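# Refit the band around the carton's corner guard

## Task

Loop the band over the corner guard and around the carton once more so it encircles both, ending with the guard still seated in its proper spot and the carton sitting flat.

## Robot and tools

Robot: two arms, left_arm and right_arm, on opposite sides of the table. left_arm's base is on the +y side at (+0.184, +0.458, +0.062) m and right_arm's is at (-0.019, -0.456, +0.125) m. The arm names do not match image left and right. Scene frame: origin at the table centre, +z up, table surface at z = +0.020 m.

Gripper: fingers point along the gripper's +x axis and close along its y axis. end_effector_position is the point between the fingers, 3 to 4 cm behind the tips. Only the last 1.5 cm of each inner finger face is flat.

Row layout (shared by execute_actions and move): one list of 14 numbers, each in [-1, 1]. The first 7 are left_arm: dx, dy, dz, rx, ry, rz, opening. The next 7 are the same for right_arm. Always send all 14, even if one arm stays put.
- dx, dy, dz are an offset, not a pose. They are measured along the arm's own Hand target axes, starting from the Hand target it had when the action or move began. 1.0 equals 0.6 m.
- rx, ry, rz form one rotation vector offset in those same hand axes. 1.0 equals 180 degrees.
- opening is absolute, not an offset. +1 is fully open (0.080 m) and -1 is fully closed. Empty fingers touch at about -0.78. Closing from fully open takes at least about 0.6 s.
- Six zeros re-request the current Hand target. Whatever opening you send is a real command, so repeat the present one to keep a gripper unchanged.

execute_actions(actions, cameras): actions is a list of actions. Each action is up to 15 rows, one row per 1/30 s step; a short action repeats its last row for the remaining steps. Every row counts from the action's start pose, not from the row before. Repeating an offset in a later action moves the arm further. An empty actions list returns the state plus images. cameras takes names, ["all"] or []; an unknown name rejects the call.

move(target, speed, blend, opening_speed, grip_force, blocking, cameras): drives each gripper in a straight line toward an offset from its Hand target. target is one 14-number row or a list of up to 15 rows, all counted from the same starting Hand targets. The whole list gets 10 s including pauses. speed: m/s, 0.002 to 4.3, default 0.25; turning is limited to twice that value in rad/s. blend: metres of corner rounding for lists; 0 stops at each point. opening_speed: opening units per second, at least 0.2. grip_force: newtons per finger pad, 8 to 34; it stays in effect until changed. blocking=false returns after about 0.5 s while the motion continues. Paths do not avoid obstacles or the other arm, and the grippers lag behind them, more at speed. Keep paths away from an arm's own base, because its shoulder posture may flip. The result adds a move: line:
- done means within 8 mm and 2 degrees.
- off_target, held, blocked and fault are other endings.
- blocked means the gripper stopped far from its goal, usually against something.
- limits=paced means the pose was clipped; limits=held means steps were withheld.

wait(seconds 0 to 10) lets the scene run while holding the last commands. stop brakes a running move. zoom_image(camera, region [x0,y0,x1,y1], at most 504 by 504 px) enlarges the newest image from cam_high, cam_left_wrist or cam_right_wrist. finished_scene(scene) ends the current scene and cannot be undone; call it only once the band is on and everything is at rest.

Cameras: cam_high, cam_low, cam_left_wrist, cam_right_wrist (672x504 each). Wrist depth rows give a 7x7 grid of distances in mm ahead of each wrist camera; - means no value.

Results: poses and velocities are in the scene frame. Hand target is your last commanded pose after clipping, and the next offsets start from it. Grippers often settle short or tilted because of friction and weight, especially at long reach. Check the result after each move and send the remaining distance or rotation. Orientation commands are clipped to within 32 degrees of the measured orientation. grip_measured uses the opening scale and can be off by about 2 mm. To grip, command about 0.08 below the reading at first contact. grip_effort_n is motor effort, negative when closing; it is not pad force. Joint velocities reading "within noise" means the arm is still. External joint torques estimate outside pushing. Joint torques alone are not a contact reading.

Avoid the following:
- Dropping or releasing moving parts, knocking anything off the table, and slamming into the table or fixtures.
- Any contact between the two arms or their grippers. Never close one gripper on the other arm's fingers.
- Fast motion into contact, and targets set far beyond a contact point.
- Strain on the wrist camera cables.
- Contact torque reaching a joint's limit (waist 17.6, shoulder 21.8, elbow 21.7, wrist pitch 5.74, wrist yaw 5.72, wrist roll 5.36 N m). This stops the arm for 10 s.
- Large one-step jumps, which can cause an over-speed fault.
- Long pushing or holding at full stretch, which heats the motors. A MOTOR HOT line starts at 50 °C and a stop comes at 95 °C.

To end a push, command the target back past the gripper. Loose objects may occasionally get nudged by outside pushes.

Each tool is called as a command line: name --argument value for each argument, lists and objects as JSON in quotes; but a table of rows of numbers goes row by row, as --pt "numbers of a row", without its own name.

## Session

execute_actions --actions '[]'

Scene clock: 0.00 s.
left_arm: end_effector_position=(+0.3435, +0.2236, +0.1606) grip_measured=+1.000 grip_effort_n=n/a end_effector_quat_wxyz=(+0.227, +0.629, +0.114, -0.735) | right_arm: end_effector_position=(+0.2886, -0.1824, +0.3606) grip_measured=+1.000 grip_effort_n=n/a end_effector_quat_wxyz=(+0.655, +0.008, +0.391, +0.646)
Joint positions: left_arm=[0.715 1.568 1.109 -1.035 0.205 1.778 0.08] | right_arm=[-1.155 1.803 1.614 -0.978 -0.993 -0.461 0.08]
Joint velocities: within noise
Joint torques (N m): no reading
External joint torques (N m): no reading
Motor temperatures (°C): left_arm=[22 27 22 31 26 36] | right_arm=[27 22 25 27 29 26]
Heat: left arm: hottest wrist roll 36 °C (+0.0 °C/min); right arm: hottest wrist yaw 29 °C (+0.0 °C/min).
Wrist depth (mm): cam_left_wrist=[- 195 190 184 179 174 170 / 1138 206 198 194 187 183 178 / 1181 1156 212 199 198 191 186 / 1262 1200 1181 215 208 199 195 / - 76 1248 1200 1168 97 83 / - 70 1307 1300 1241 1213 81 / - 75 1234 1339 1307 1270 72] | cam_right_wrist=[3672 3869 3186 671 609 1484 1305 / 3672 3611 967 686 561 495 1224 / 1654 1032 757 658 509 435 1177 / 2166 2329 669 547 470 410 373 / - - 379 487 432 - - / - - 353 401 398 363 - / - - 458 432 378 345 -]
Hand target: left_arm +0.3443, +0.2225, +0.1630; +0.229, +0.630, +0.111, -0.734 | right_arm +0.2885, -0.1823, +0.3620; +0.655, +0.008, +0.389, +0.647
Tool commands: left_gripper/opening=+1.0 right_gripper/opening=+1.0

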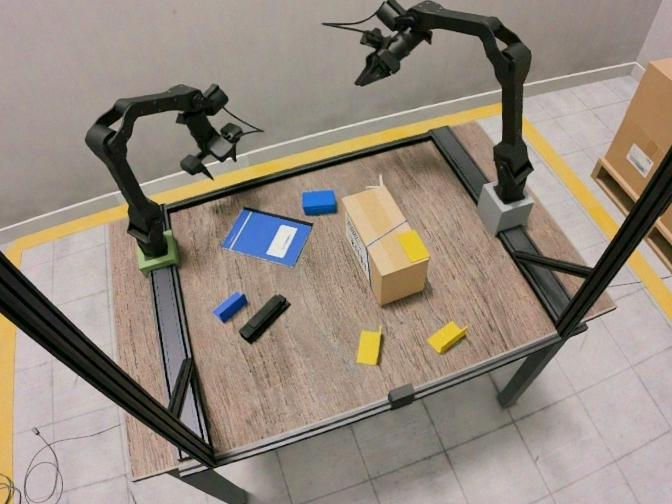

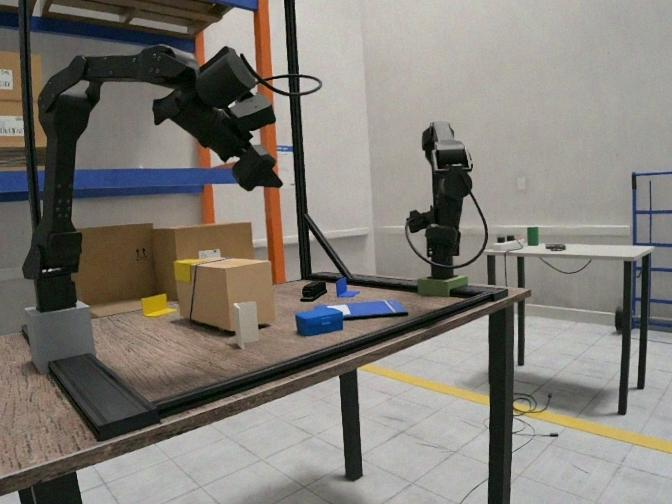

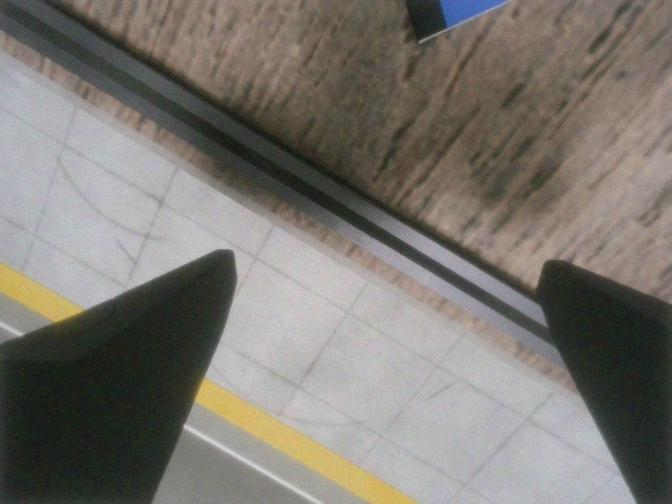

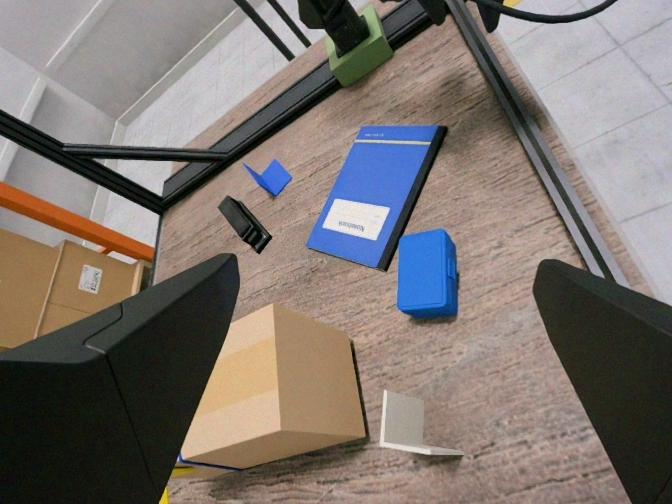

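zoom_image --camera "cam_high" --region '[300, 160, 480, 380]'

zoom_image --camera "cam_low" --region '[130, 230, 300, 360]'

zoom_image --camera "cam_high" --region '[340, 190, 440, 280]'

Scaled by 2.291 from the camera's 672x504 image, which has a finer 960x720 frame.

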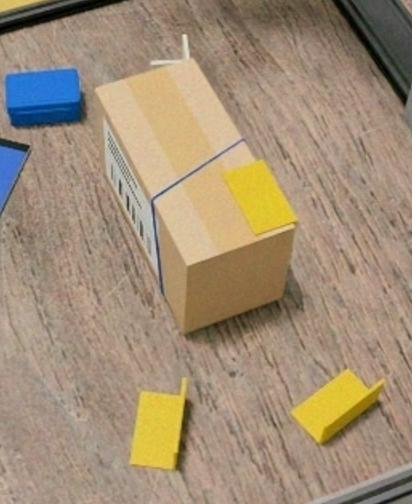

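Scaled by 2.965 from the camera's 672x504 image, which has a finer 960x720 frame.

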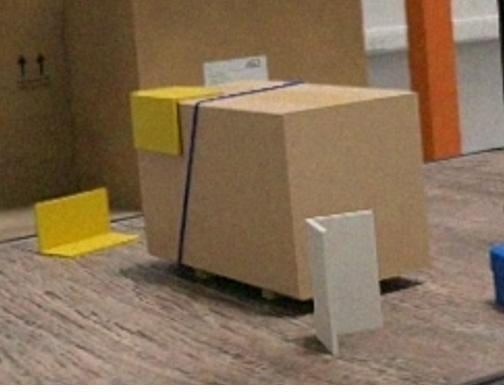

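Scaled by 5.040 from the camera's 672x504 image, which has a finer 960x720 frame.

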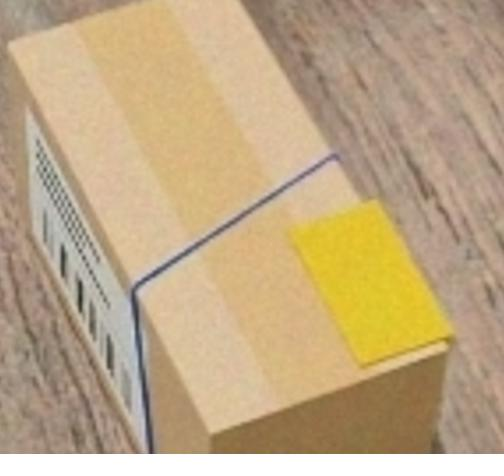

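move --target '[0,0,0,0,0,0,1, 0.1493,0.3925,-0.4933,-0.169,0.0669,-0.0661,0.3]' --cameras '["all"]'

Scene clock: 32.03 s.
left_arm: end_effector_position=(+0.3435, +0.2236, +0.1606) grip_measured=+1.000 grip_effort_n=1.2 end_effector_quat_wxyz=(+0.227, +0.629, +0.114, -0.735) | right_arm: end_effector_position=(-0.0761, -0.2137, +0.2331) grip_measured=+0.304 grip_effort_n=-17.9 end_effector_quat_wxyz=(+0.653, -0.271, +0.269, +0.654)
Joint positions: left_arm=[0.715 1.568 1.109 -1.035 0.205 1.778 0.08] | right_arm=[0.4 0.883 0.468 -0.41 0.278 0.286 0.049]
Joint torques (N m): left_arm=[-0.17 -6.37 5.59 -0.01 0.18 0.01] | right_arm=[0.24 -1.65 6.81 1.67 0.2 0.22]
External joint torques (N m): left_arm=[-0.17 -1.19 0.37 -0.39 0.01 0.01] | right_arm=[0.24 0.19 0.15 0.28 0.07 0.22]
Motor temperatures (°C): left_arm=[22 30 24 31 26 36] | right_arm=[26 26 30 28 30 26]
Heat: left arm: hottest wrist roll 36 °C (+0.0 °C/min); right arm: hottest elbow 30 °C (+9.4 °C/min).
Wrist depth (mm): cam_left_wrist=[183 194 191 184 179 175 170 / 1132 207 197 194 188 183 178 / 1194 1156 213 200 198 191 186 / 1255 1207 1156 214 205 199 195 / - 76 1227 1200 1175 97 83 / - 70 1331 1292 1227 1213 81 / - 76 1255 1347 1323 1270 72] | cam_right_wrist=[372 371 180 178 176 175 172 / 347 343 171 164 164 164 163 / 328 329 158 - 159 158 157 / - 307 302 243 240 240 238 / - - - 286 284 - 281 / - - - 272 269 - - / - - 257 259 258 - -]
Hand target: left_arm +0.3443, +0.2225, +0.1630; +0.229, +0.630, +0.111, -0.734 | right_arm -0.0765, -0.2137, +0.2320; +0.653, -0.271, +0.271, +0.653
Off the commanded pose: left_arm 0.003 m, 1 deg | right_arm 0.001 m, 0 deg.
move: done
camera_calibration:
cam_right_wrist: T_world_to_cam=[[0.999424, 0.0144567, -0.0306989, 0.0971386], [0.00448743, -0.953067, -0.302725, -0.112861], [-0.0336345, 0.302413, -0.952583, 0.361814], [0, 0, 0, 1]] pos_world=[-0.0844068, -0.218386, 0.313474]

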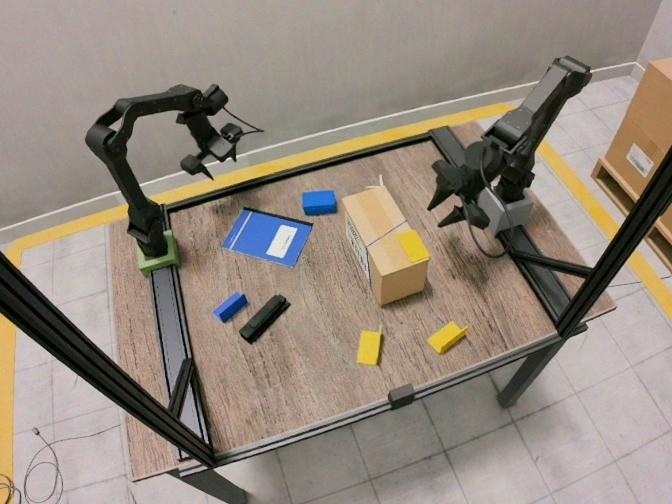

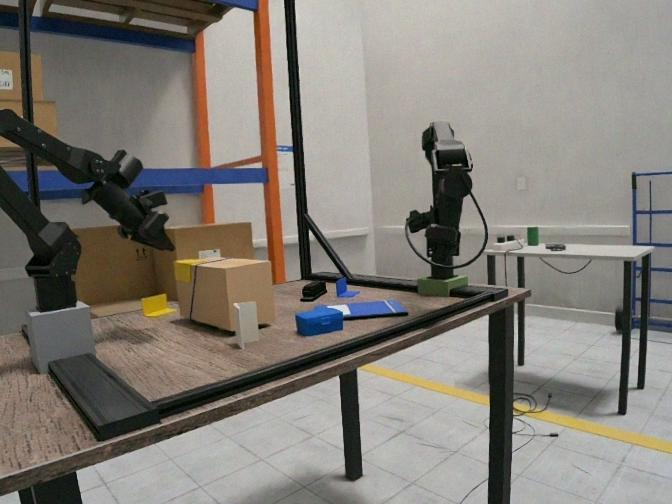

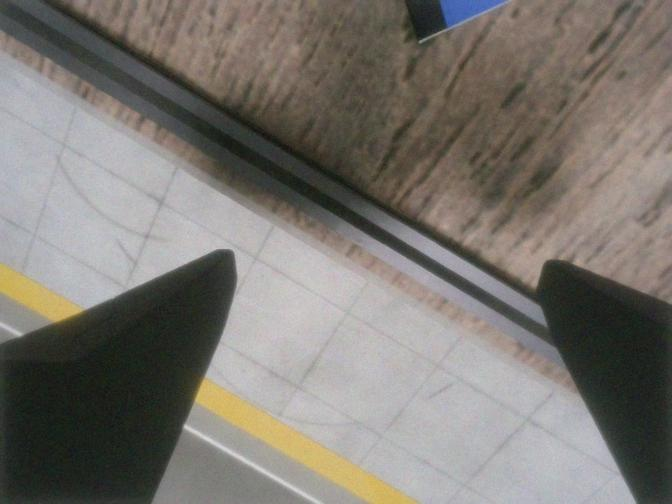

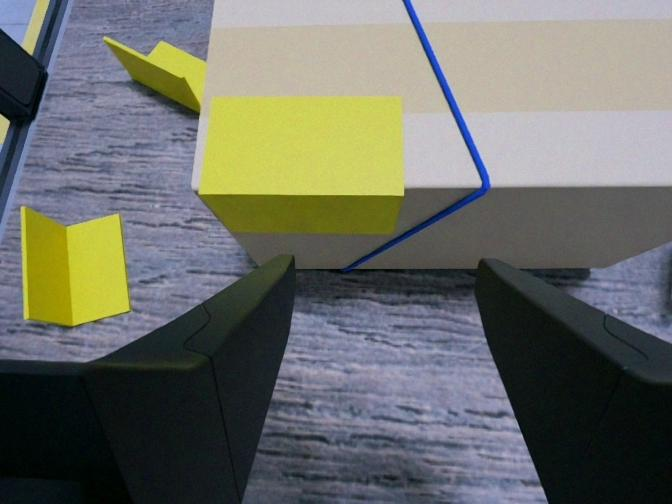

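move --target '[0,0,0,0,0,0,1, 0.0668,-0.0758,0.0032,0,0,0,-0.2]' --cameras '["cam_right_wrist"]'

Scene clock: 43.57 s.
left_arm: end_effector_position=(+0.3435, +0.2236, +0.1606) grip_measured=+1.000 grip_effort_n=1.6 end_effector_quat_wxyz=(+0.227, +0.629, +0.114, -0.735) | right_arm: end_effector_position=(-0.0315, -0.1822, +0.2093) grip_measured=-0.196 grip_effort_n=-18.4 end_effector_quat_wxyz=(+0.655, -0.266, +0.268, +0.654)
Joint positions: left_arm=[0.715 1.568 1.109 -1.035 0.205 1.778 0.08] | right_arm=[0.077 1.027 0.41 -0.16 0.055 0.056 0.026]
Joint torques (N m): left_arm=[0.03 -6.21 5.48 0 0.18 0.03] | right_arm=[-0.29 -2.18 5.8 1.72 -0.1 -0.17]
External joint torques (N m): left_arm=[-0.02 -0.9 0.19 -0.37 0.02 0.03] | right_arm=[-0.29 0.34 -0.62 0.28 -0.12 -0.17]
Heat: left arm: hottest wrist roll 36 °C (+0.0 °C/min); right arm: hottest elbow 31 °C (+8.3 °C/min).
Wrist depth (mm): cam_left_wrist=[- 195 191 184 179 174 170 / 1156 210 198 194 187 183 178 / 1200 1150 214 198 198 192 186 / 1277 1213 1168 214 191 199 194 / - 76 1220 1200 1187 97 83 / - 69 1323 1284 1227 1227 81 / - 75 1234 1356 1347 1300 72] | cam_right_wrist=[349 153 153 149 148 146 144 / 145 144 141 141 138 135 136 / 134 131 131 132 131 130 125 / 128 - - 133 132 132 133 / 273 270 - 259 - - 253 / - - - 247 244 - - / - - - 236 235 - -]
Hand target: left_arm +0.3443, +0.2225, +0.1630; +0.229, +0.630, +0.111, -0.734 | right_arm -0.0310, -0.1840, +0.2050; +0.653, -0.271, +0.271, +0.653
Off the commanded pose: left_arm 0.003 m, 1 deg | right_arm 0.005 m, 1 deg.
move: done
camera_calibration:
cam_right_wrist: T_world_to_cam=[[0.999371, 0.00900478, -0.0343035, 0.0511112], [-0.00212149, -0.95032, -0.311268, -0.0882307], [-0.0354022, 0.311145, -0.949703, 0.331963], [0, 0, 0, 1]] pos_world=[-0.039514, -0.187596, 0.289556]
Images, in order (width x height): cam_right_wrist 672x504.

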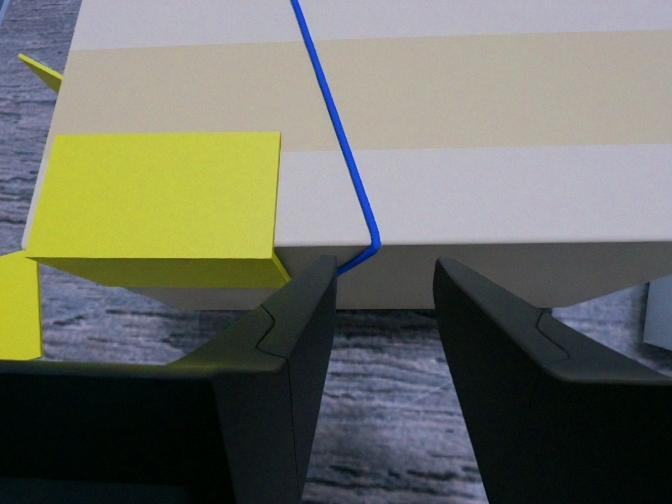

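move --target '[0,0,0,0,0,0,1, 0.0283,-0.001,-0.0058,0,0,0,-0.2]' --speed 0.06 --cameras '["cam_right_wrist","cam_low"]'

zoom_image --camera "cam_low" --region '[100, 180, 300, 330]'

Scene clock: 51.00 s.
left_arm: end_effector_position=(+0.3435, +0.2236, +0.1606) grip_measured=+1.000 grip_effort_n=1.2 end_effector_quat_wxyz=(+0.227, +0.629, +0.114, -0.735) | right_arm: end_effector_position=(-0.0308, -0.1723, +0.1949) grip_measured=-0.196 grip_effort_n=-18.4 end_effector_quat_wxyz=(+0.655, -0.266, +0.268, +0.654)
Joint positions: left_arm=[0.715 1.568 1.109 -1.035 0.205 1.778 0.08] | right_arm=[0.069 1.122 0.39 -0.044 0.05 0.051 0.026]
Joint torques (N m): left_arm=[-0.11 -6.15 5.56 0.03 0.17 0.03] | right_arm=[-0.33 -2.59 5.53 1.74 -0.1 -0.16]
External joint torques (N m): left_arm=[-0.07 -0.87 0.25 -0.36 -0.01 0.04] | right_arm=[-0.32 0.25 -0.54 0.34 -0.12 -0.16]
Heat: left arm: hottest wrist roll 36 °C (+0.0 °C/min); right arm: hottest elbow 31 °C (+7.1 °C/min).
Wrist depth (mm): cam_left_wrist=[- 195 191 184 179 174 170 / 1121 212 198 194 187 183 178 / 1175 1144 213 201 198 192 187 / 1262 1194 1181 214 205 199 195 / - 76 1234 1207 1168 97 83 / - 70 1315 1292 1234 1220 81 / - 76 1207 1339 1323 1284 72] | cam_right_wrist=[139 135 134 132 130 128 127 / - 127 127 123 121 120 118 / - 115 114 114 114 113 111 / - 110 109 112 109 109 113 / 256 252 - 242 - - 237 / - - - 234 231 - - / - - - 223 222 - -]
Hand target: left_arm +0.3443, +0.2225, +0.1630; +0.229, +0.630, +0.111, -0.734 | right_arm -0.0304, -0.1745, +0.1906; +0.653, -0.271, +0.271, +0.653
Off the commanded pose: left_arm 0.003 m, 1 deg | right_arm 0.005 m, 1 deg.
move: done
camera_calibration:
cam_right_wrist: T_world_to_cam=[[0.999371, 0.00893007, -0.0343315, 0.0499264], [-0.0022168, -0.950183, -0.311684, -0.0831377], [-0.0354046, 0.311564, -0.949565, 0.315359], [0, 0, 0, 1]] pos_world=[-0.0389142, -0.177696, 0.275255]
Images, in order (width x height): cam_low 672x504, cam_right_wrist 672x504.

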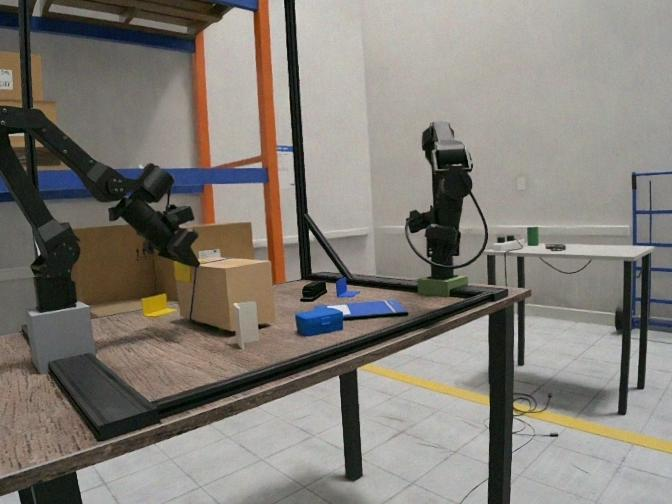

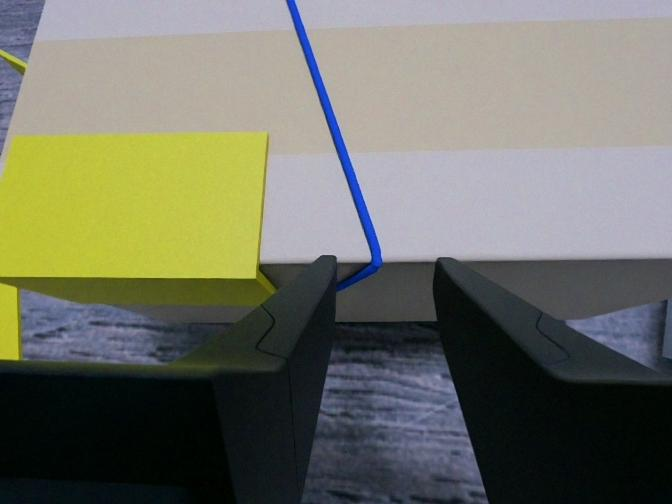

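Scaled by 2.520 from the camera's 672x504 image, which has a finer 960x720 frame.

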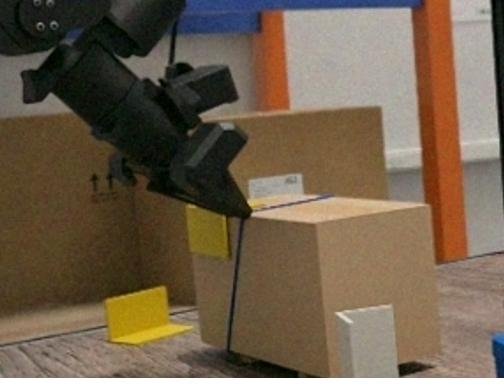

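move --target '[0,0,0,0,0,0,1, 0.0108,0.001,-0.0005,0,0,0,-0.2]' --speed 0.04 --cameras '["cam_right_wrist","cam_low"]'

zoom_image --camera "cam_low" --region '[160, 230, 230, 290]'

zoom_image --camera "cam_right_wrist" --region '[280, 200, 500, 340]'

Scene clock: 54.43 s.
left_arm: end_effector_position=(+0.3435, +0.2236, +0.1606) grip_measured=+1.000 grip_effort_n=1.2 end_effector_quat_wxyz=(+0.227, +0.629, +0.114, -0.735) | right_arm: end_effector_position=(-0.0310, -0.1697, +0.1917) grip_measured=-0.196 grip_effort_n=-18.4 end_effector_quat_wxyz=(+0.656, -0.266, +0.267, +0.654)
Joint positions: left_arm=[0.715 1.568 1.109 -1.035 0.205 1.778 0.08] | right_arm=[0.069 1.146 0.386 -0.014 0.05 0.051 0.026]
Joint torques (N m): left_arm=[-0.18 -6.32 5.59 -0.02 0.18 -0.02] | right_arm=[-0.17 -0.75 5.59 2.54 -0.06 -0.11]
External joint torques (N m): left_arm=[-0.19 -1.07 0.33 -0.39 0.02 -0.01] | right_arm=[-0.17 2.2 -0.45 1.13 -0.08 -0.11]
Heat: left arm: hottest wrist roll 36 °C (+0.0 °C/min); right arm: hottest elbow 31 °C (+6.6 °C/min).
Wrist depth (mm): cam_left_wrist=[- 195 191 184 179 174 170 / 1126 208 196 193 187 183 178 / 1200 1156 212 201 198 191 186 / 1270 1181 1162 215 203 199 195 / - 76 1213 1220 1187 97 83 / - 70 1331 1292 1220 1200 81 / - 76 1200 1315 1315 1284 72] | cam_right_wrist=[137 133 131 129 128 126 124 / 126 124 124 120 119 117 115 / - 112 111 112 112 111 110 / - 107 107 109 106 106 105 / 251 252 - 217 - - 234 / - - - 232 229 - - / - - - 222 220 - -]
Hand target: left_arm +0.3443, +0.2225, +0.1630; +0.229, +0.630, +0.111, -0.734 | right_arm -0.0310, -0.1701, +0.1858; +0.653, -0.271, +0.271, +0.653
Off the commanded pose: left_arm 0.003 m, 1 deg | right_arm 0.006 m, 1 deg.
move: done
camera_calibration:
cam_right_wrist: T_world_to_cam=[[0.999367, 0.0090239, -0.0344109, 0.0500318], [-0.00221981, -0.94959, -0.313488, -0.0811677], [-0.0355051, 0.313366, -0.948968, 0.311681], [0, 0, 0, 1]] pos_world=[-0.039114, -0.175198, 0.272052]
Images, in order (width x height): cam_low 672x504, cam_right_wrist 672x504.

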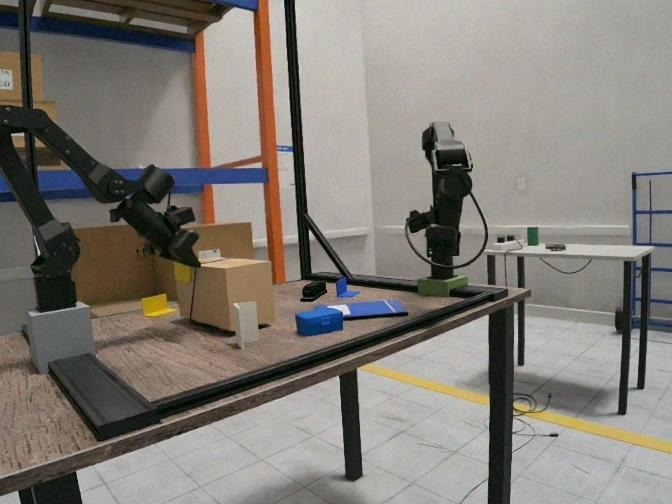

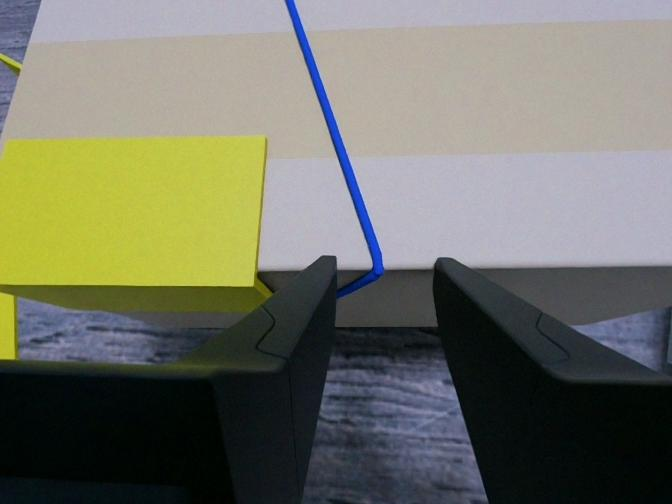

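Scaled by 7.200 from the camera's 672x504 image, which has a finer 960x720 frame.

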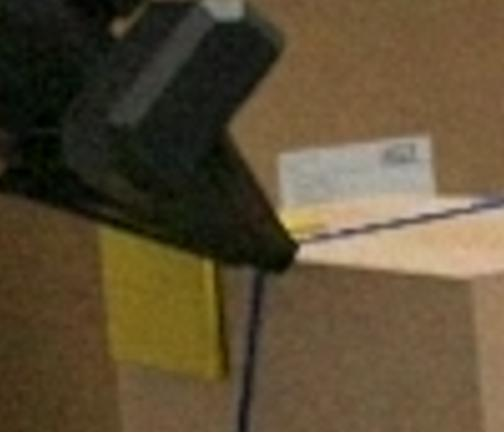

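Scaled by 2.291 from the camera's 672x504 image, which has a finer 960x720 frame.

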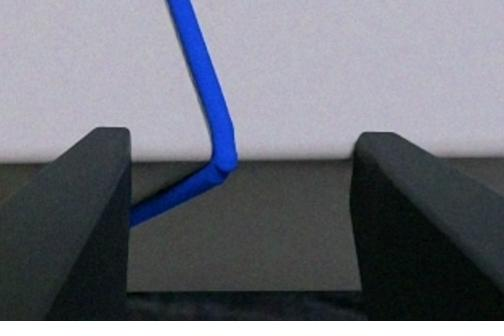

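move --target '[0,0,0,0,0,0,1, 0,0,0,0,0,0,-1]' --cameras '["cam_right_wrist"]'

zoom_image --camera "cam_right_wrist" --region '[280, 200, 500, 340]'

Scene clock: 56.37 s.
left_arm: end_effector_position=(+0.3435, +0.2236, +0.1606) grip_measured=+1.000 grip_effort_n=1.2 end_effector_quat_wxyz=(+0.227, +0.629, +0.114, -0.735) | right_arm: end_effector_position=(-0.0326, -0.1690, +0.1924) grip_measured=-0.766 grip_effort_n=-53.3 end_effector_quat_wxyz=(+0.654, -0.263, +0.266, +0.657)
Joint positions: left_arm=[0.715 1.568 1.109 -1.035 0.205 1.778 0.08] | right_arm=[0.072 1.146 0.386 -0.009 0.044 0.051 0.001]
Joint torques (N m): left_arm=[0.02 -6.33 5.61 0 0.18 0.01] | right_arm=[-0.36 -0.8 5.69 2.17 0.12 -0.11]
External joint torques (N m): left_arm=[0.02 -1.13 0.34 -0.39 0.01 0.01] | right_arm=[-0.36 2.18 -0.43 0.73 0.1 -0.12]
Heat: left arm: hottest wrist roll 36 °C (+0.0 °C/min); right arm: hottest elbow 31 °C (+6.4 °C/min).
Wrist depth (mm): cam_left_wrist=[198 196 191 184 180 174 171 / 1126 207 197 193 187 183 178 / 1207 1150 212 200 198 192 186 / 1255 1227 1168 214 205 199 194 / - 76 1227 1200 1175 97 83 / - 69 1315 1292 1241 1227 81 / - 72 1292 1339 1300 1270 72] | cam_right_wrist=[140 135 134 132 130 128 126 / 129 127 126 122 120 118 118 / - 115 113 114 113 112 111 / 109 - 108 - 108 108 106 / 253 250 - - - 199 232 / - - - - - - - / - - - - - - -]
Hand target: left_arm +0.3443, +0.2225, +0.1630; +0.229, +0.630, +0.111, -0.734 | right_arm -0.0310, -0.1701, +0.1858; +0.653, -0.271, +0.271, +0.653
Off the commanded pose: left_arm 0.003 m, 1 deg | right_arm 0.007 m, 1 deg.
move: done
camera_calibration:
cam_right_wrist: T_world_to_cam=[[0.99913, 0.0155624, -0.0386847, 0.053538], [0.00245692, -0.948103, -0.317954, -0.0790012], [-0.0416251, 0.317582, -0.947317, 0.312238], [0, 0, 0, 1]] pos_world=[-0.0403004, -0.174896, 0.27274]
Images, in order (width x height): cam_right_wrist 672x504.

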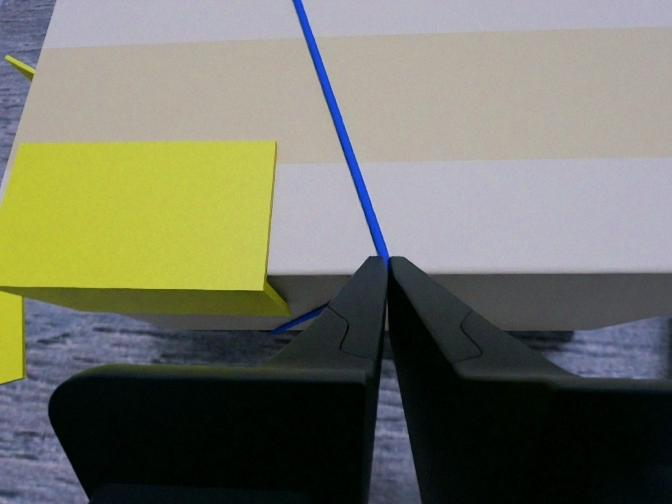

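Scaled by 2.291 from the camera's 672x504 image, which has a finer 960x720 frame.

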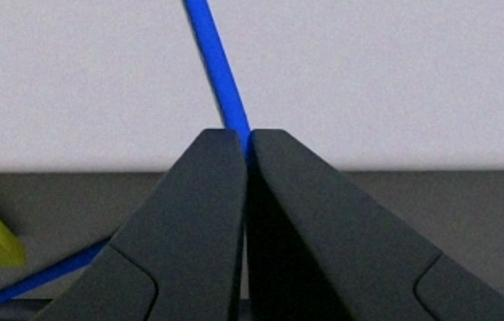

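move --target '[0,0,0,0,0,0,1, -0.042,0,0,0,0,0,-1]' --speed 0.06 --cameras '["cam_right_wrist","cam_low"]'

zoom_image --camera "cam_low" --region '[100, 180, 300, 330]'

Scene clock: 59.43 s.
left_arm: end_effector_position=(+0.3435, +0.2236, +0.1606) grip_measured=+1.000 grip_effort_n=1.2 end_effector_quat_wxyz=(+0.227, +0.629, +0.114, -0.735) | right_arm: end_effector_position=(-0.0330, -0.1882, +0.2003) grip_measured=-0.769 grip_effort_n=-42.1 end_effector_quat_wxyz=(+0.648, -0.275, +0.275, +0.655)
Joint positions: left_arm=[0.715 1.568 1.109 -1.035 0.205 1.778 0.08] | right_arm=[0.078 1.026 0.386 -0.159 0.044 0.051 0]
Joint torques (N m): left_arm=[-0.08 -6.39 5.65 0.04 0.22 0.01] | right_arm=[-0.29 -4.28 6.84 1.31 0.3 0.08]
External joint torques (N m): left_arm=[-0.08 -1.1 0.37 -0.33 0.05 0.02] | right_arm=[-0.28 -1.85 0.54 -0.09 0.28 0.07]
Heat: left arm: hottest wrist roll 36 °C (+0.0 °C/min); right arm: hottest elbow 31 °C (+6.1 °C/min).
Wrist depth (mm): cam_left_wrist=[- 195 190 185 179 174 170 / 1126 204 198 194 187 183 178 / 1207 1156 214 199 198 192 187 / 1255 1200 1175 214 199 199 195 / - 76 1220 1207 1181 97 83 / - 70 1331 1300 1220 1234 81 / - 72 1241 1356 1315 1277 72] | cam_right_wrist=[- 139 138 134 132 131 130 / - - 126 126 125 123 122 / - - 118 121 119 117 116 / 273 263 187 141 140 177 153 / 259 259 261 - - 247 244 / - - - - - - - / - - - - - - -]
Hand target: left_arm +0.3443, +0.2225, +0.1630; +0.229, +0.630, +0.111, -0.734 | right_arm -0.0310, -0.1879, +0.2036; +0.653, -0.270, +0.271, +0.653
Off the commanded pose: left_arm 0.003 m, 1 deg | right_arm 0.004 m, 1 deg.
move: done
camera_calibration:
cam_right_wrist: T_world_to_cam=[[0.999079, 0.0211865, -0.0373219, 0.0552975], [0.00946051, -0.95698, -0.289999, -0.101802], [-0.0418604, 0.289378, -0.956299, 0.322336], [0, 0, 0, 1]] pos_world=[-0.0407903, -0.191871, 0.280791]
Images, in order (width x height): cam_low 672x504, cam_right_wrist 672x504.

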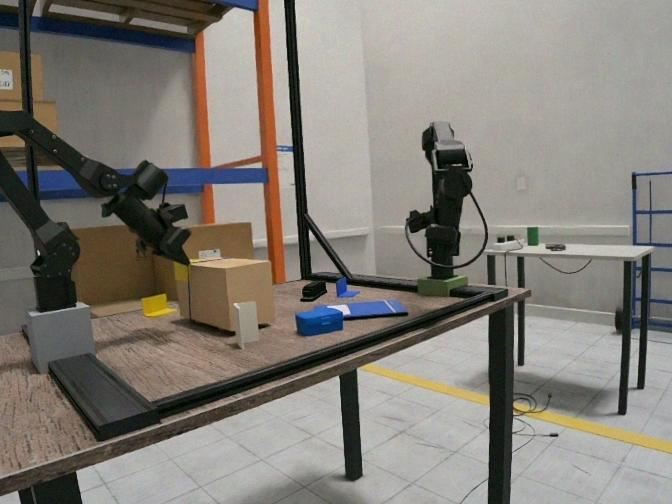

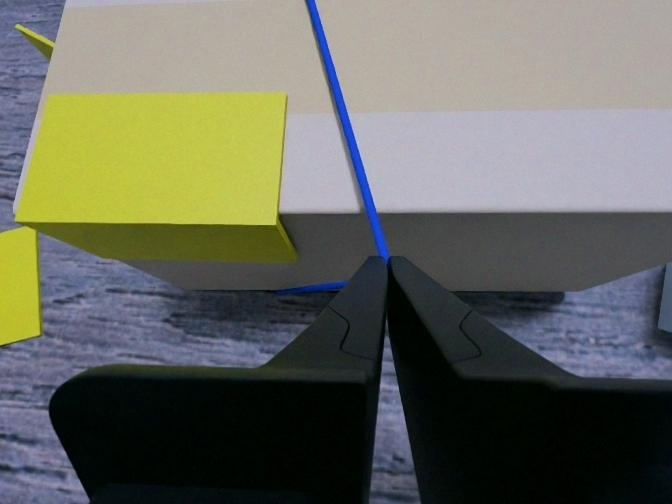

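Scaled by 2.520 from the camera's 672x504 image, which has a finer 960x720 frame.

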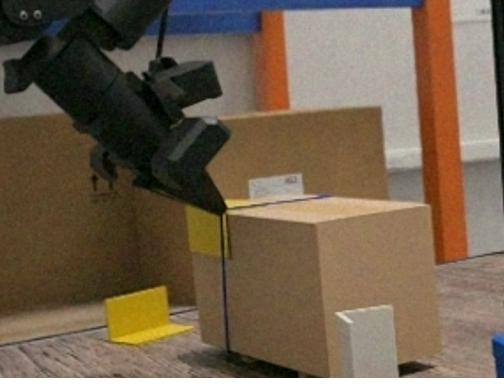

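move --pt "0 0 0 0 0 0 1 -0.0133 0 0 0 0 0 -1" --pt "0 0 0 0 0 0 1 -0.0133 0.112 0 0 0 0 -1" --speed 0.08 --blend 0.005 --cameras '["cam_right_wrist","cam_low","cam_high"]'

zoom_image --camera "cam_high" --region '[330, 170, 450, 310]'

zoom_image --camera "cam_low" --region '[100, 180, 300, 330]'

Scene clock: 65.77 s.
left_arm: end_effector_position=(+0.3435, +0.2236, +0.1606) grip_measured=+1.000 grip_effort_n=1.2 end_effector_quat_wxyz=(+0.227, +0.629, +0.114, -0.735) | right_arm: end_effector_position=(-0.0950, -0.1963, +0.2040) grip_measured=-0.769 grip_effort_n=-41.6 end_effector_quat_wxyz=(+0.654, -0.277, +0.271, +0.650)
Joint positions: left_arm=[0.715 1.568 1.109 -1.035 0.205 1.778 0.08] | right_arm=[0.466 1.082 0.437 -0.21 0.326 0.34 0]
Joint torques (N m): left_arm=[0.04 -6.38 5.57 0.03 0.2 0.02] | right_arm=[0.54 -2.87 8.32 1.2 0.15 0.24]
External joint torques (N m): left_arm=[0.03 -1.06 0.21 -0.37 0.03 0.03] | right_arm=[0.52 -0.16 2.09 -0.13 -0.01 0.24]
Heat: left arm: hottest wrist roll 35 °C (-1.0 °C/min); right arm: hottest elbow 31 °C (+5.0 °C/min).
Wrist depth (mm): cam_left_wrist=[- 195 190 185 179 174 170 / 1132 207 197 194 188 183 178 / 1187 1150 213 203 198 192 186 / 1277 1200 1162 214 191 199 195 / - 76 1227 1220 219 97 83 / - 70 1323 1270 1227 1227 81 / - 76 1255 1347 1307 1300 72] | cam_right_wrist=[326 329 141 138 138 137 136 / 309 304 128 127 124 128 127 / 290 290 121 123 120 123 123 / 272 272 266 187 187 214 186 / 258 258 261 - - 253 250 / - - - - - - - / - - - - - - -]
Hand target: left_arm +0.3443, +0.2225, +0.1630; +0.229, +0.630, +0.111, -0.734 | right_arm -0.0982, -0.1935, +0.2092; +0.653, -0.271, +0.271, +0.653
Off the commanded pose: left_arm 0.003 m, 1 deg | right_arm 0.007 m, 1 deg.
move: done; blend cut to 0.004 m at target 1
camera_calibration:
cam_right_wrist: T_world_to_cam=[[0.999682, 0.00924012, -0.0234474, 0.1124], [0.00202203, -0.956771, -0.290834, -0.108346], [-0.0251211, 0.290694, -0.956486, 0.327423], [0, 0, 0, 1]] pos_world=[-0.10392, -0.199881, 0.284301]
Images, in order (width x height): cam_high 672x504, cam_low 672x504, cam_right_wrist 672x504.

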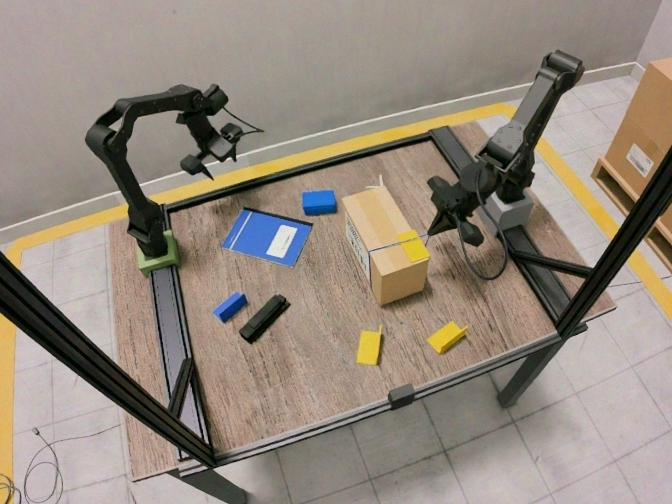

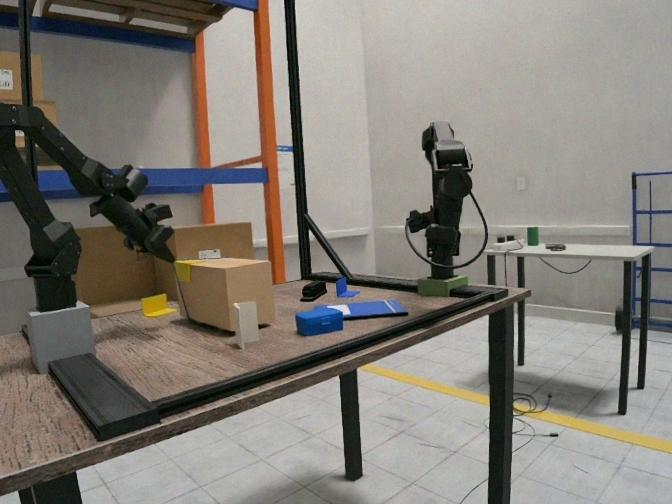

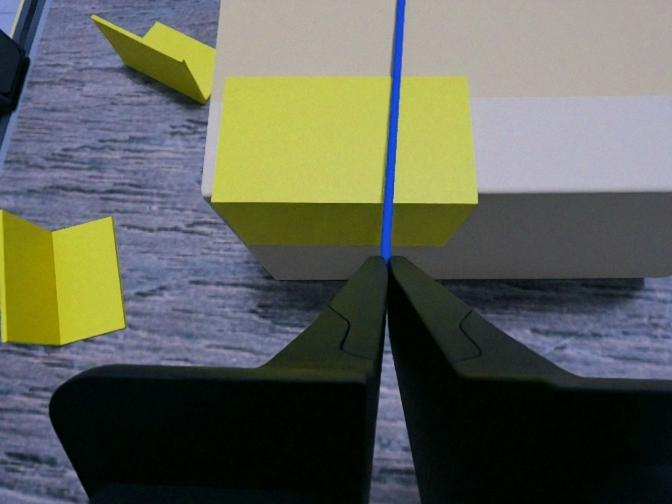

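Scaled by 3.600 from the camera's 672x504 image, which has a finer 960x720 frame.

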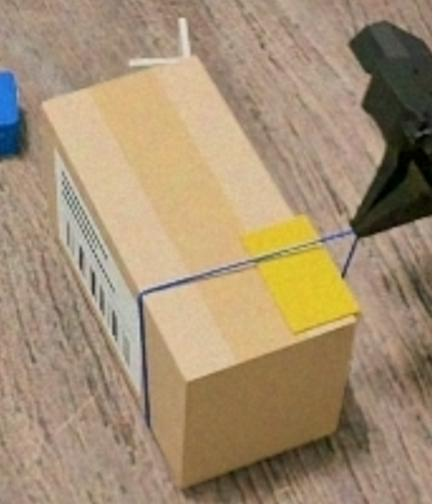

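Scaled by 2.520 from the camera's 672x504 image, which has a finer 960x720 frame.

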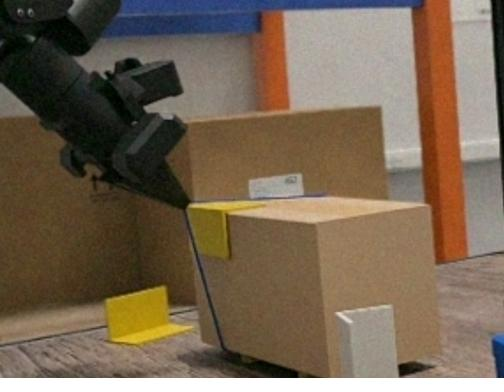

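move --pt "0 0 0 0 0 0 1 0.0463 0.005 0.0035 0 0 0 -1" --pt "0 0 0 0 0 0 1 0.0463 0.005 0.0035 0 0 0 -0.5" --speed 0.06 --cameras '["cam_right_wrist","cam_low","cam_high"]'

zoom_image --camera "cam_low" --region '[100, 180, 300, 330]'

Scene clock: 74.33 s.
left_arm: end_effector_position=(+0.3435, +0.2236, +0.1606) grip_measured=+1.000 grip_effort_n=1.2 end_effector_quat_wxyz=(+0.227, +0.629, +0.114, -0.735) | right_arm: end_effector_position=(-0.0995, -0.1761, +0.1876) grip_measured=-0.505 grip_effort_n=18.4 end_effector_quat_wxyz=(+0.654, -0.274, +0.273, +0.650)
Joint positions: left_arm=[0.715 1.568 1.109 -1.035 0.205 1.778 0.08] | right_arm=[0.438 1.232 0.44 -0.053 0.306 0.323 0.012]
Joint torques (N m): left_arm=[-0.04 -6.38 5.49 0 0.19 0.02] | right_arm=[-0.2 -3.08 7.75 1.6 0.01 -0.16]
External joint torques (N m): left_arm=[-0.02 -1.08 0.17 -0.4 0.02 0.02] | right_arm=[-0.19 0.28 1.96 0.3 -0.14 -0.17]
Heat: left arm: hottest wrist roll 35 °C (-1.0 °C/min); right arm: hottest elbow 31 °C (+3.0 °C/min).
Wrist depth (mm): cam_left_wrist=[183 194 190 184 179 174 170 / 1126 209 196 194 187 183 178 / 1181 1156 211 202 198 191 186 / 1255 1213 1162 216 199 199 195 / - 76 1241 1207 219 97 83 / - 69 1323 1292 1248 1207 81 / - 75 1284 1347 1307 1277 72] | cam_right_wrist=[312 307 121 120 119 117 115 / 289 287 114 114 107 109 109 / 273 272 104 102 101 104 103 / 258 257 116 100 102 113 113 / - 245 - - - 234 231 / - - - - - - - / - - - 218 - - -]
Hand target: left_arm +0.3443, +0.2225, +0.1630; +0.229, +0.630, +0.111, -0.734 | right_arm -0.1013, -0.1724, +0.1911; +0.653, -0.270, +0.271, +0.653
Off the commanded pose: left_arm 0.003 m, 1 deg | right_arm 0.005 m, 1 deg.
move: done
camera_calibration:
cam_right_wrist: T_world_to_cam=[[0.999545, 0.00720797, -0.0292807, 0.117015], [-0.00170012, -0.955997, -0.293372, -0.0936266], [-0.0301069, 0.293289, -0.95555, 0.305618], [0, 0, 0, 1]] pos_world=[-0.10792, -0.179984, 0.267992]
Images, in order (width x height): cam_high 672x504, cam_low 672x504, cam_right_wrist 672x504.

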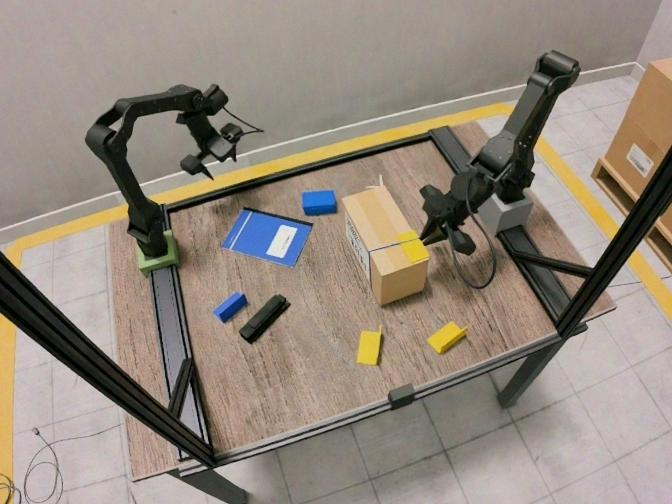

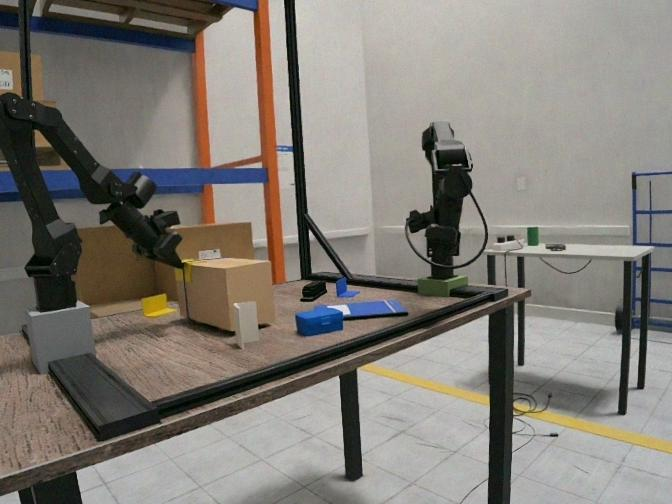

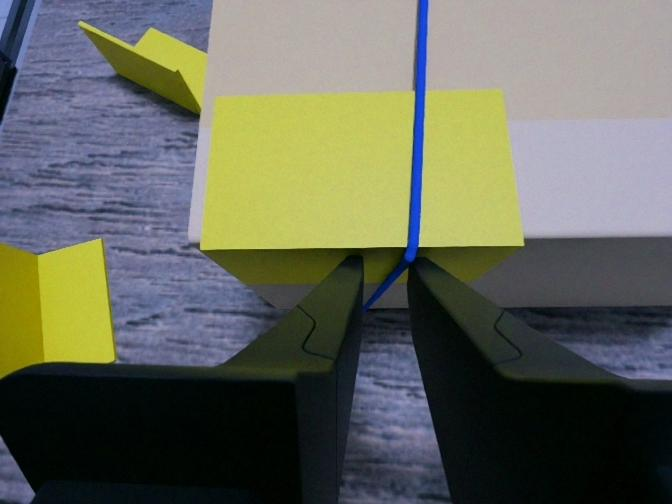

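Scaled by 2.520 from the camera's 672x504 image, which has a finer 960x720 frame.

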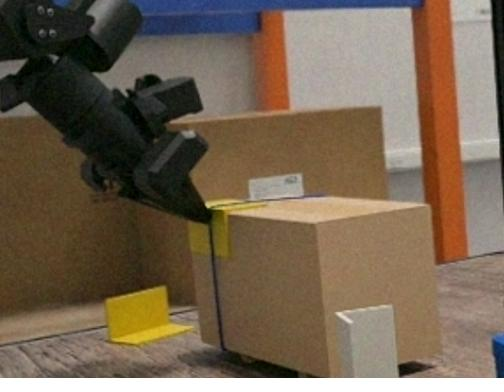

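move --target '[0,0,0,0,0,0,1, -0.12,0,0.02,0,0,0,0.2]' --cameras '["cam_right_wrist","cam_low","cam_high"]'

zoom_image --camera "cam_low" --region '[130, 230, 300, 360]'

zoom_image --camera "cam_high" --region '[330, 180, 450, 310]'

Scene clock: 78.20 s.
left_arm: end_effector_position=(+0.3435, +0.2236, +0.1606) grip_measured=+1.000 grip_effort_n=1.2 end_effector_quat_wxyz=(+0.227, +0.629, +0.114, -0.735) | right_arm: end_effector_position=(-0.0995, -0.2170, +0.2432) grip_measured=+0.196 grip_effort_n=18.8 end_effector_quat_wxyz=(+0.652, -0.282, +0.272, +0.650)
Joint positions: left_arm=[0.715 1.568 1.109 -1.035 0.205 1.778 0.08] | right_arm=[0.547 0.944 0.55 -0.493 0.375 0.403 0.044]
Joint torques (N m): left_arm=[-0.03 -6.27 5.54 0 0.17 0.01] | right_arm=[0.19 -3.32 8.58 1.35 0.25 0.21]
External joint torques (N m): left_arm=[-0.01 -1 0.24 -0.4 0 0.01] | right_arm=[0.19 -1.2 2.04 0.07 0.05 0.21]
Heat: left arm: hottest wrist roll 35 °C (-1.0 °C/min); right arm: hottest elbow 32 °C (+3.0 °C/min).
Wrist depth (mm): cam_left_wrist=[195 194 191 184 179 174 170 / 1132 211 197 194 188 183 178 / 1181 1144 211 198 198 192 187 / 1255 1207 1162 215 207 199 194 / - 76 1213 1207 1181 97 83 / - 69 1331 1277 1248 1220 81 / - 72 1241 1356 1315 1270 72] | cam_right_wrist=[367 375 367 187 185 184 182 / 353 350 341 178 176 174 173 / 332 331 325 165 165 168 167 / 314 316 313 267 265 264 262 / 298 - - 296 294 - 292 / - - - 280 279 - - / - - - 269 266 - -]
Hand target: left_arm +0.3443, +0.2225, +0.1630; +0.229, +0.630, +0.111, -0.734 | right_arm -0.1013, -0.2148, +0.2505; +0.653, -0.270, +0.271, +0.653
Off the commanded pose: left_arm 0.003 m, 1 deg | right_arm 0.008 m, 1 deg.
move: done
camera_calibration:
cam_right_wrist: T_world_to_cam=[[0.999714, 0.0138189, -0.0195351, 0.118044], [0.0077307, -0.959131, -0.282856, -0.118632], [-0.0226455, 0.282624, -0.958963, 0.369949], [0, 0, 0, 1]] pos_world=[-0.108715, -0.219971, 0.323518]
Images, in order (width x height): cam_high 672x504, cam_low 672x504, cam_right_wrist 672x504.

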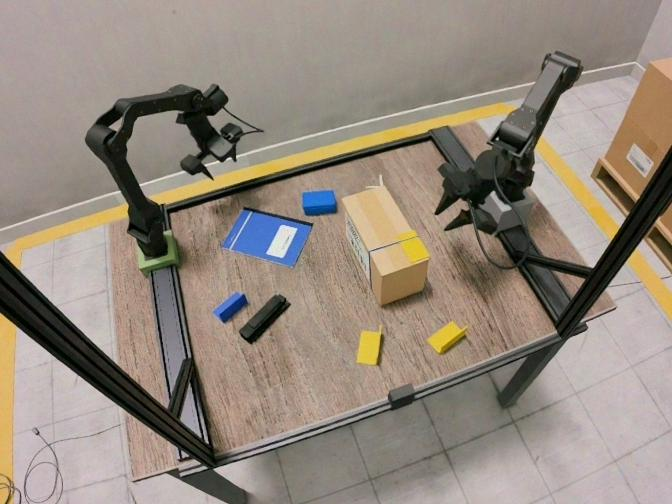

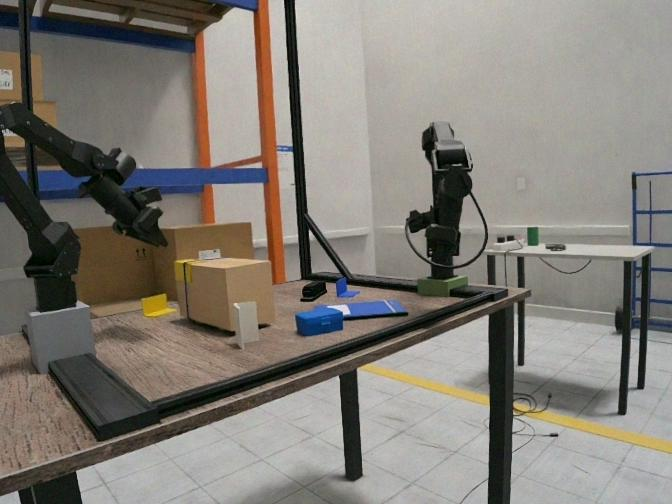

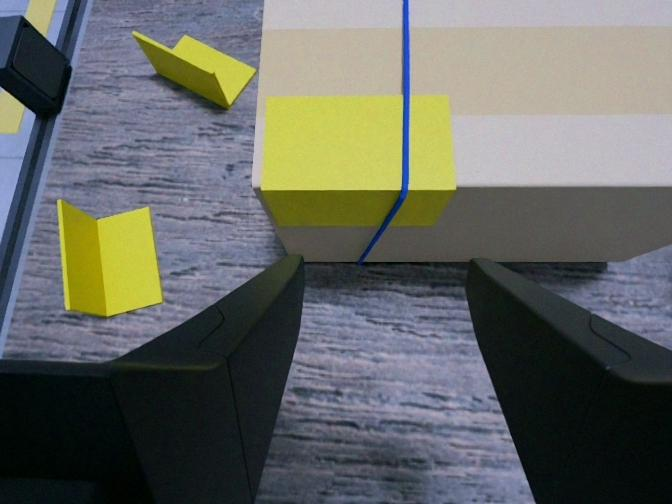

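Scaled by 2.965 from the camera's 672x504 image, which has a finer 960x720 frame.

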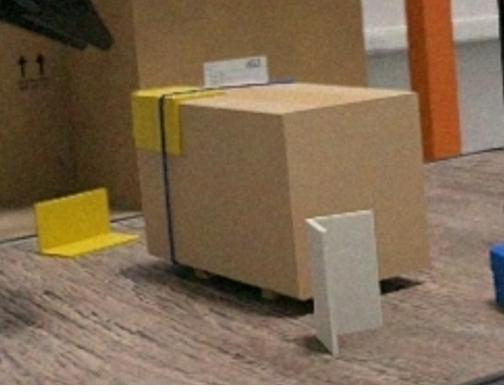

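Scaled by 3.877 from the camera's 672x504 image, which has a finer 960x720 frame.

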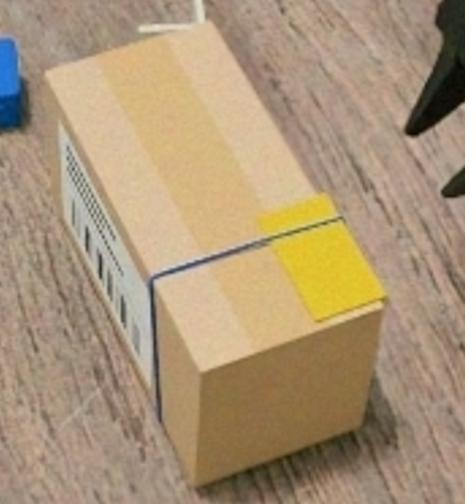

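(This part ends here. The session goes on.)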